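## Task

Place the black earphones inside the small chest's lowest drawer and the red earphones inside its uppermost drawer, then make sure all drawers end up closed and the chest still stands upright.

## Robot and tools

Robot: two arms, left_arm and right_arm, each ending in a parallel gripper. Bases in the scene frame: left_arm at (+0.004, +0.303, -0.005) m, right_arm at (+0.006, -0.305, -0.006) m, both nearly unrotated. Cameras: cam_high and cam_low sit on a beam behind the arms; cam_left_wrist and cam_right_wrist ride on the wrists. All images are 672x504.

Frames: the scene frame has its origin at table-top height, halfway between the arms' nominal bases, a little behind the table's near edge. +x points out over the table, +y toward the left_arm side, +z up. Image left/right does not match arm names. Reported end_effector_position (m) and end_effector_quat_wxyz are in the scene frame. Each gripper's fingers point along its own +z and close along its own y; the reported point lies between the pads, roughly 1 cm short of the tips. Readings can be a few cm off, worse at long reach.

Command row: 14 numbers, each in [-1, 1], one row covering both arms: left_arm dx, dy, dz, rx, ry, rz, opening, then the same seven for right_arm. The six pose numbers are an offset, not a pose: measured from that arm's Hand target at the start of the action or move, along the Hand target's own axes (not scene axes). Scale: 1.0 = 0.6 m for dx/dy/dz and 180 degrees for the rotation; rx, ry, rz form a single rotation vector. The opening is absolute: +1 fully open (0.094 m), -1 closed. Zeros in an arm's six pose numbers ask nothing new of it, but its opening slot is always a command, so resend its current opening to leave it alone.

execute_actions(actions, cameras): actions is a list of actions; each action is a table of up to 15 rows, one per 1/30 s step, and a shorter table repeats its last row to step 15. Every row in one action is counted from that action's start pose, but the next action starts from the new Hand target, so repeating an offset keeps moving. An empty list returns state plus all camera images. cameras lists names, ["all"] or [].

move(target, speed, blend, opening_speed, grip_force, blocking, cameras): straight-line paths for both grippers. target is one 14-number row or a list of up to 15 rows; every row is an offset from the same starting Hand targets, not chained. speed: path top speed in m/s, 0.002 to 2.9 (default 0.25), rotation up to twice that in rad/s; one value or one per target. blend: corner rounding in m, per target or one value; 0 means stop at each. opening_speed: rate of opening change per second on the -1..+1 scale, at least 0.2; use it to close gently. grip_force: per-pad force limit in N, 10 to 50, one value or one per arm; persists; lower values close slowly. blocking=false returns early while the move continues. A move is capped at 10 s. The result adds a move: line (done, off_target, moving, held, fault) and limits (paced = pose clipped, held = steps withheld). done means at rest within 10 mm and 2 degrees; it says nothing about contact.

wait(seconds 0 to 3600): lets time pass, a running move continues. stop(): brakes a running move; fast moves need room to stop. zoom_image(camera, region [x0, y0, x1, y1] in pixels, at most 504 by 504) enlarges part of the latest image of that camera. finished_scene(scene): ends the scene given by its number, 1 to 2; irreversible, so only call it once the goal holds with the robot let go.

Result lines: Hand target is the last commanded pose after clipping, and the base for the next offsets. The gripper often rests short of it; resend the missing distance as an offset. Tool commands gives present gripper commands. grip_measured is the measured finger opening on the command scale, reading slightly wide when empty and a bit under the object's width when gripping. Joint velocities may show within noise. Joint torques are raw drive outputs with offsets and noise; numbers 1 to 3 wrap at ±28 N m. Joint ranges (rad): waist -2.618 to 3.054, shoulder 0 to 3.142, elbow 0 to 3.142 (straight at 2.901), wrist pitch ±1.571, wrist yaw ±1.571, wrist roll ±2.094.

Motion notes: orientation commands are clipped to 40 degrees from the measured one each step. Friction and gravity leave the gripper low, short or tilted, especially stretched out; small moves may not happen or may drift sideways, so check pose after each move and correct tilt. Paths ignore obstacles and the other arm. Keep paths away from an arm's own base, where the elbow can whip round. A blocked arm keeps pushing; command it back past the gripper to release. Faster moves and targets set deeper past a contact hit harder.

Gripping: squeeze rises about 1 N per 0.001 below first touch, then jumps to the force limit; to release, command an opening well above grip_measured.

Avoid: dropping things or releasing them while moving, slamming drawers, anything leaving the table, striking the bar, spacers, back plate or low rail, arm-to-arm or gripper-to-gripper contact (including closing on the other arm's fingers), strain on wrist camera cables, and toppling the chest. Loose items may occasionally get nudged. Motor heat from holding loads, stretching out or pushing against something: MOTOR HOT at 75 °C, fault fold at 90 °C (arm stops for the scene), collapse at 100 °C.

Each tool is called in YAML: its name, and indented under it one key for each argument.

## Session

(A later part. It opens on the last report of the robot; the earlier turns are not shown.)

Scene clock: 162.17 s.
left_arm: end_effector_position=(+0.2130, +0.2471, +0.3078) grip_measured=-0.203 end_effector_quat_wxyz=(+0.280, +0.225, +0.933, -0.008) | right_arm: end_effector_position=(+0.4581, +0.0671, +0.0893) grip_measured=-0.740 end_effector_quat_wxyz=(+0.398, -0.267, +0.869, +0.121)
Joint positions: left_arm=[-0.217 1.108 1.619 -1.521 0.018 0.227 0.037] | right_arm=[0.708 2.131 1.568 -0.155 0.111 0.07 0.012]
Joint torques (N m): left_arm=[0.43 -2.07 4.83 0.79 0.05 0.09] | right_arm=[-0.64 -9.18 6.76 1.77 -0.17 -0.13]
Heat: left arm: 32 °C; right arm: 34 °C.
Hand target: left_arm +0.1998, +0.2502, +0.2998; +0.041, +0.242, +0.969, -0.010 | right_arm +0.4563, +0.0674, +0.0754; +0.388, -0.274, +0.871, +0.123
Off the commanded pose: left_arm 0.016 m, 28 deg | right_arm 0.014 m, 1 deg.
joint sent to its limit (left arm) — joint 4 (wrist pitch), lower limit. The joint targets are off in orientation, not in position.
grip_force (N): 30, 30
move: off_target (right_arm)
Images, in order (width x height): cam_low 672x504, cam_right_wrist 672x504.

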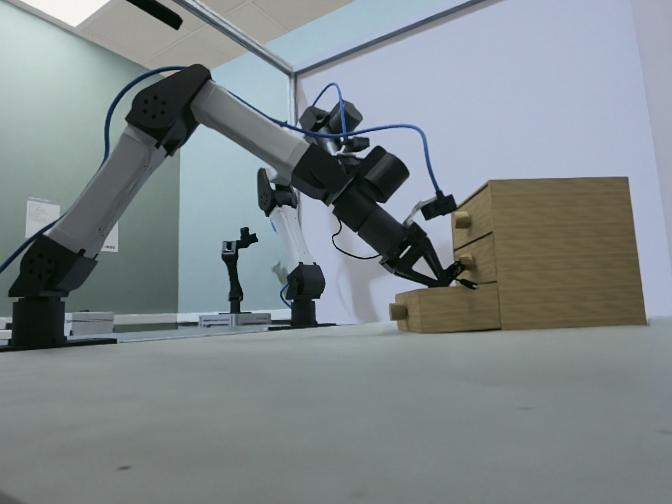

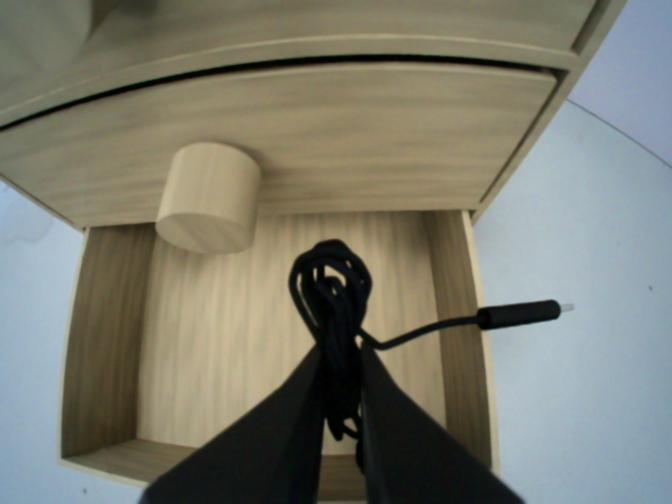

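move:
  target:
    - [0,0,0,0,0,0,-0.2,-0.076,0,-0.0775,0,0,0,-0.8]
    - [0,0,0,0,0,0,-0.2,-0.076,0.12,-0.0775,0,0,0,-0.8]
    - [0,0,0,0,0,0,-0.2,0,0.12,0,0,0,0,-0.8]
  speed: [0.1,0.12,0.08]
  cameras: ["cam_right_wrist","cam_low"]

Scene clock: 169.77 s.
left_arm: end_effector_position=(+0.2130, +0.2471, +0.3078) grip_measured=-0.203 end_effector_quat_wxyz=(+0.280, +0.225, +0.933, -0.008) | right_arm: end_effector_position=(+0.4141, +0.1279, +0.0891) grip_measured=-0.741 end_effector_quat_wxyz=(+0.391, -0.278, +0.868, +0.130)
Joint positions: left_arm=[-0.217 1.108 1.619 -1.521 0.018 0.227 0.037] | right_arm=[0.858 2.183 1.654 -0.209 0.192 0.162 0.012]
Joint torques (N m): left_arm=[0.43 -2.07 4.83 0.79 0.05 0.09] | right_arm=[-0.09 -9.72 6.78 1.84 0.18 -0.03]
Heat: left arm: 31 °C; right arm: 35 °C.
Hand target: left_arm +0.1998, +0.2502, +0.2998; +0.041, +0.242, +0.969, -0.010 | right_arm +0.4151, +0.1264, +0.0754; +0.388, -0.274, +0.871, +0.122
Off the commanded pose: left_arm 0.016 m, 28 deg | right_arm 0.014 m, 1 deg.
joint sent to its limit (left arm) — joint 4 (wrist pitch), lower limit. The joint targets are off in orientation, not in position.
grip_force (N): 30, 30
move: off_target (right_arm)
Images, in order (width x height): cam_low 672x504, cam_right_wrist 672x504.

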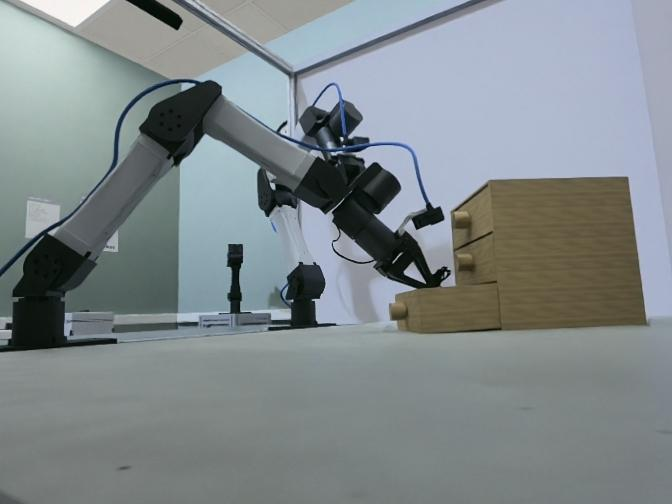

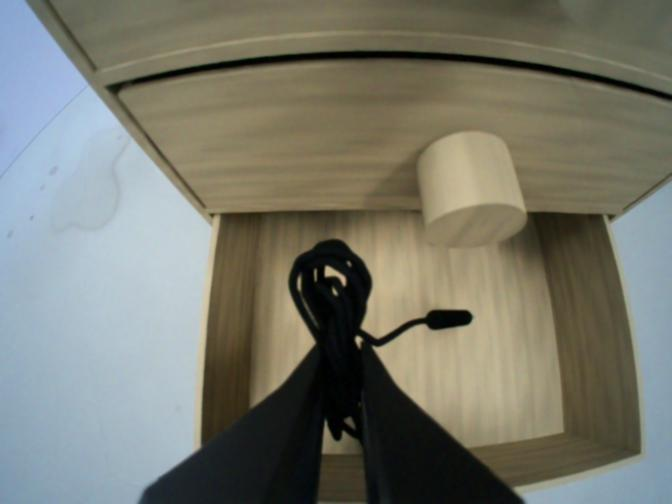

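move:
  target:
    - [0,0,0,0,0,0,-0.2,0.0186,0,0.0167,0,0,0,-0.8]
    - [0,0,0,0,0,0,-0.2,0.0186,0,0.0167,0,0,0,0.1]
    - [0,0,0,0,0,0,-0.2,-0.1,0,-0.09,0,0,0,0.1]
  speed: [0.08,0.1,0.12]
  grip_force: [50,50]
  cameras: ["cam_right_wrist","cam_low"]

Scene clock: 176.30 s.
left_arm: end_effector_position=(+0.2130, +0.2471, +0.3078) grip_measured=-0.203 end_effector_quat_wxyz=(+0.280, +0.225, +0.933, -0.008) | right_arm: end_effector_position=(+0.4109, +0.1230, +0.1279) grip_measured=+0.098 end_effector_quat_wxyz=(+0.365, -0.284, +0.879, +0.114)
Joint positions: left_arm=[-0.217 1.108 1.619 -1.521 0.018 0.227 0.037] | right_arm=[0.858 2.166 1.83 -0.468 0.193 0.163 0.052]
Joint torques (N m): left_arm=[0.43 -2.07 4.83 0.79 0.05 0.09] | right_arm=[-0.03 -12.9 11.58 1.48 0.12 0.03]
Heat: left arm: 31 °C; right arm: 36 °C.
Hand target: left_arm +0.1998, +0.2502, +0.2998; +0.041, +0.242, +0.969, -0.010 | right_arm +0.4150, +0.1263, +0.1559; +0.388, -0.274, +0.871, +0.122
Off the commanded pose: left_arm 0.016 m, 28 deg | right_arm 0.029 m, 3 deg.
joint sent to its limit (left arm) — joint 4 (wrist pitch), lower limit. The joint targets are off in orientation, not in position.
move: off_target (right_arm); target 2's new opening was sent with right_arm's hand 0.015 m and 1 deg from that target
Images, in order (width x height): cam_low 672x504, cam_right_wrist 672x504.

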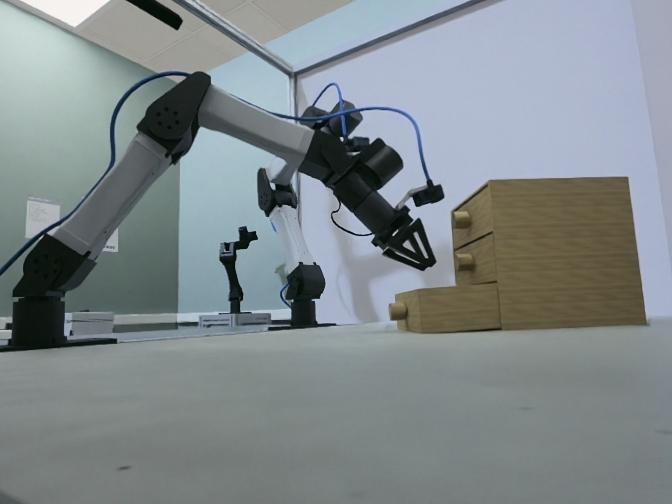

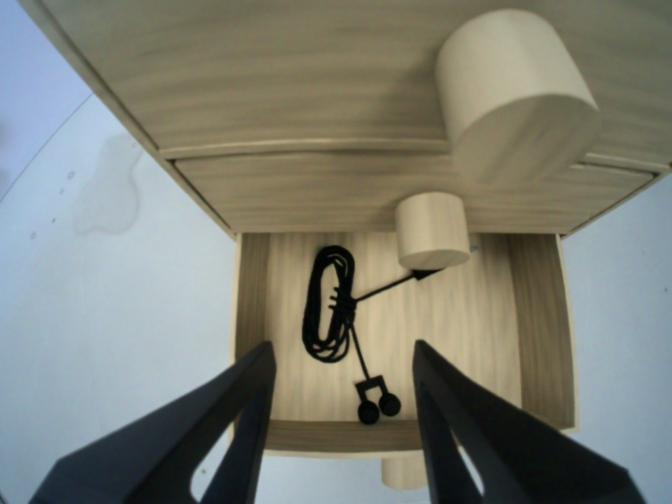

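move:
  target:
    - [0,0,0,0,0,0,-0.2,-0.0173,0,-0.1053,0,0,0,0.1]
    - [0,0,0,0,0,0,-0.2,0.116,-0.0582,-0.1887,0,0,0,-1]
    - [0,0,0,0,0,0,-0.2,0.2695,-0.0582,-0.0503,0,-0.0667,0,-1]
    - [0,0,0,0,0,0,-0.2,0.0707,-0.0585,0.1553,0,-0.0667,0,-1]
    - [0,0,0,0,0,0,-0.2,0.1822,-0.0585,0.0317,0,-0.0667,0,-1]
    - [0,0,0,0,0,0,-0.2,0.0087,-0.0585,-0.1492,0,-0.0667,0,-1]
  speed: [0.2,0.2,0.2,0.12,0.2,0.2]
  blend: [0.02,0,0,0,0.01,0]
  cameras: ["cam_right_wrist","cam_low","cam_high"]

Scene clock: 190.67 s.
left_arm: end_effector_position=(+0.2130, +0.2471, +0.3078) grip_measured=-0.203 end_effector_quat_wxyz=(+0.280, +0.225, +0.933, -0.008) | right_arm: end_effector_position=(+0.3759, +0.0528, +0.1906) grip_measured=-0.991 end_effector_quat_wxyz=(+0.461, -0.269, +0.834, +0.144)
Joint positions: left_arm=[-0.217 1.108 1.619 -1.521 0.018 0.227 0.037] | right_arm=[0.827 1.727 1.305 -0.154 0.202 0.101 0]
Joint torques (N m): left_arm=[0.43 -2.07 4.83 0.79 0.05 0.09] | right_arm=[0.31 -8.92 11.62 1.76 0.2 0.11]
Heat: left arm: 31 °C; right arm: 38 °C.
Hand target: left_arm +0.1998, +0.2502, +0.2998; +0.041, +0.242, +0.969, -0.010 | right_arm +0.3777, +0.0574, +0.2121; +0.477, -0.260, +0.826, +0.150
Off the commanded pose: left_arm 0.016 m, 28 deg | right_arm 0.022 m, 2 deg.
joint sent to its limit (left arm) — joint 4 (wrist pitch), lower limit. The joint targets are off in orientation, not in position.
move: off_target (right_arm)
Images, in order (width x height): cam_high 672x504, cam_low 672x504, cam_right_wrist 672x504.

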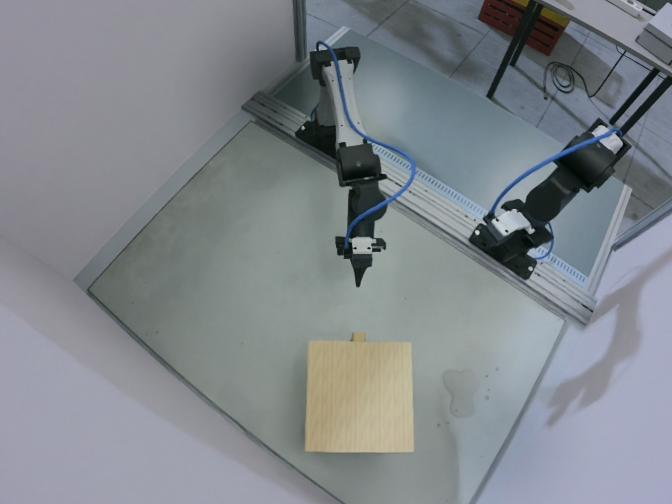

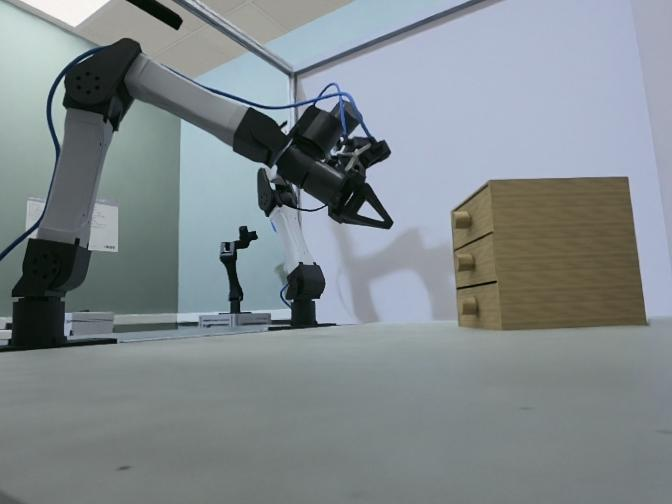

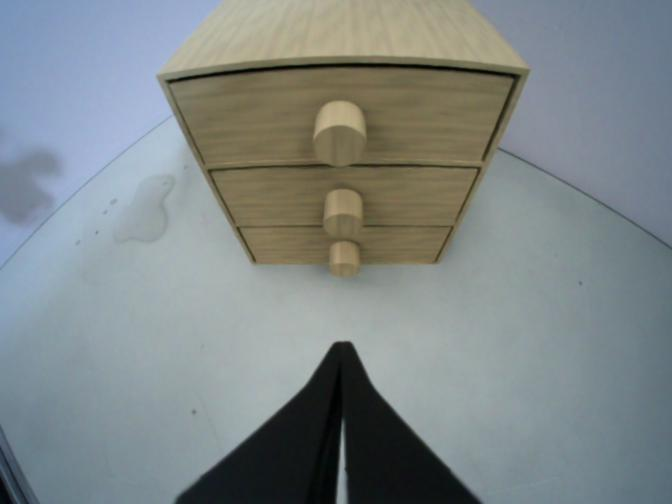

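All drawers look shut and flush, and the chest is upright.

finished_scene:
  scene: 2

The scene is finished: the task was done.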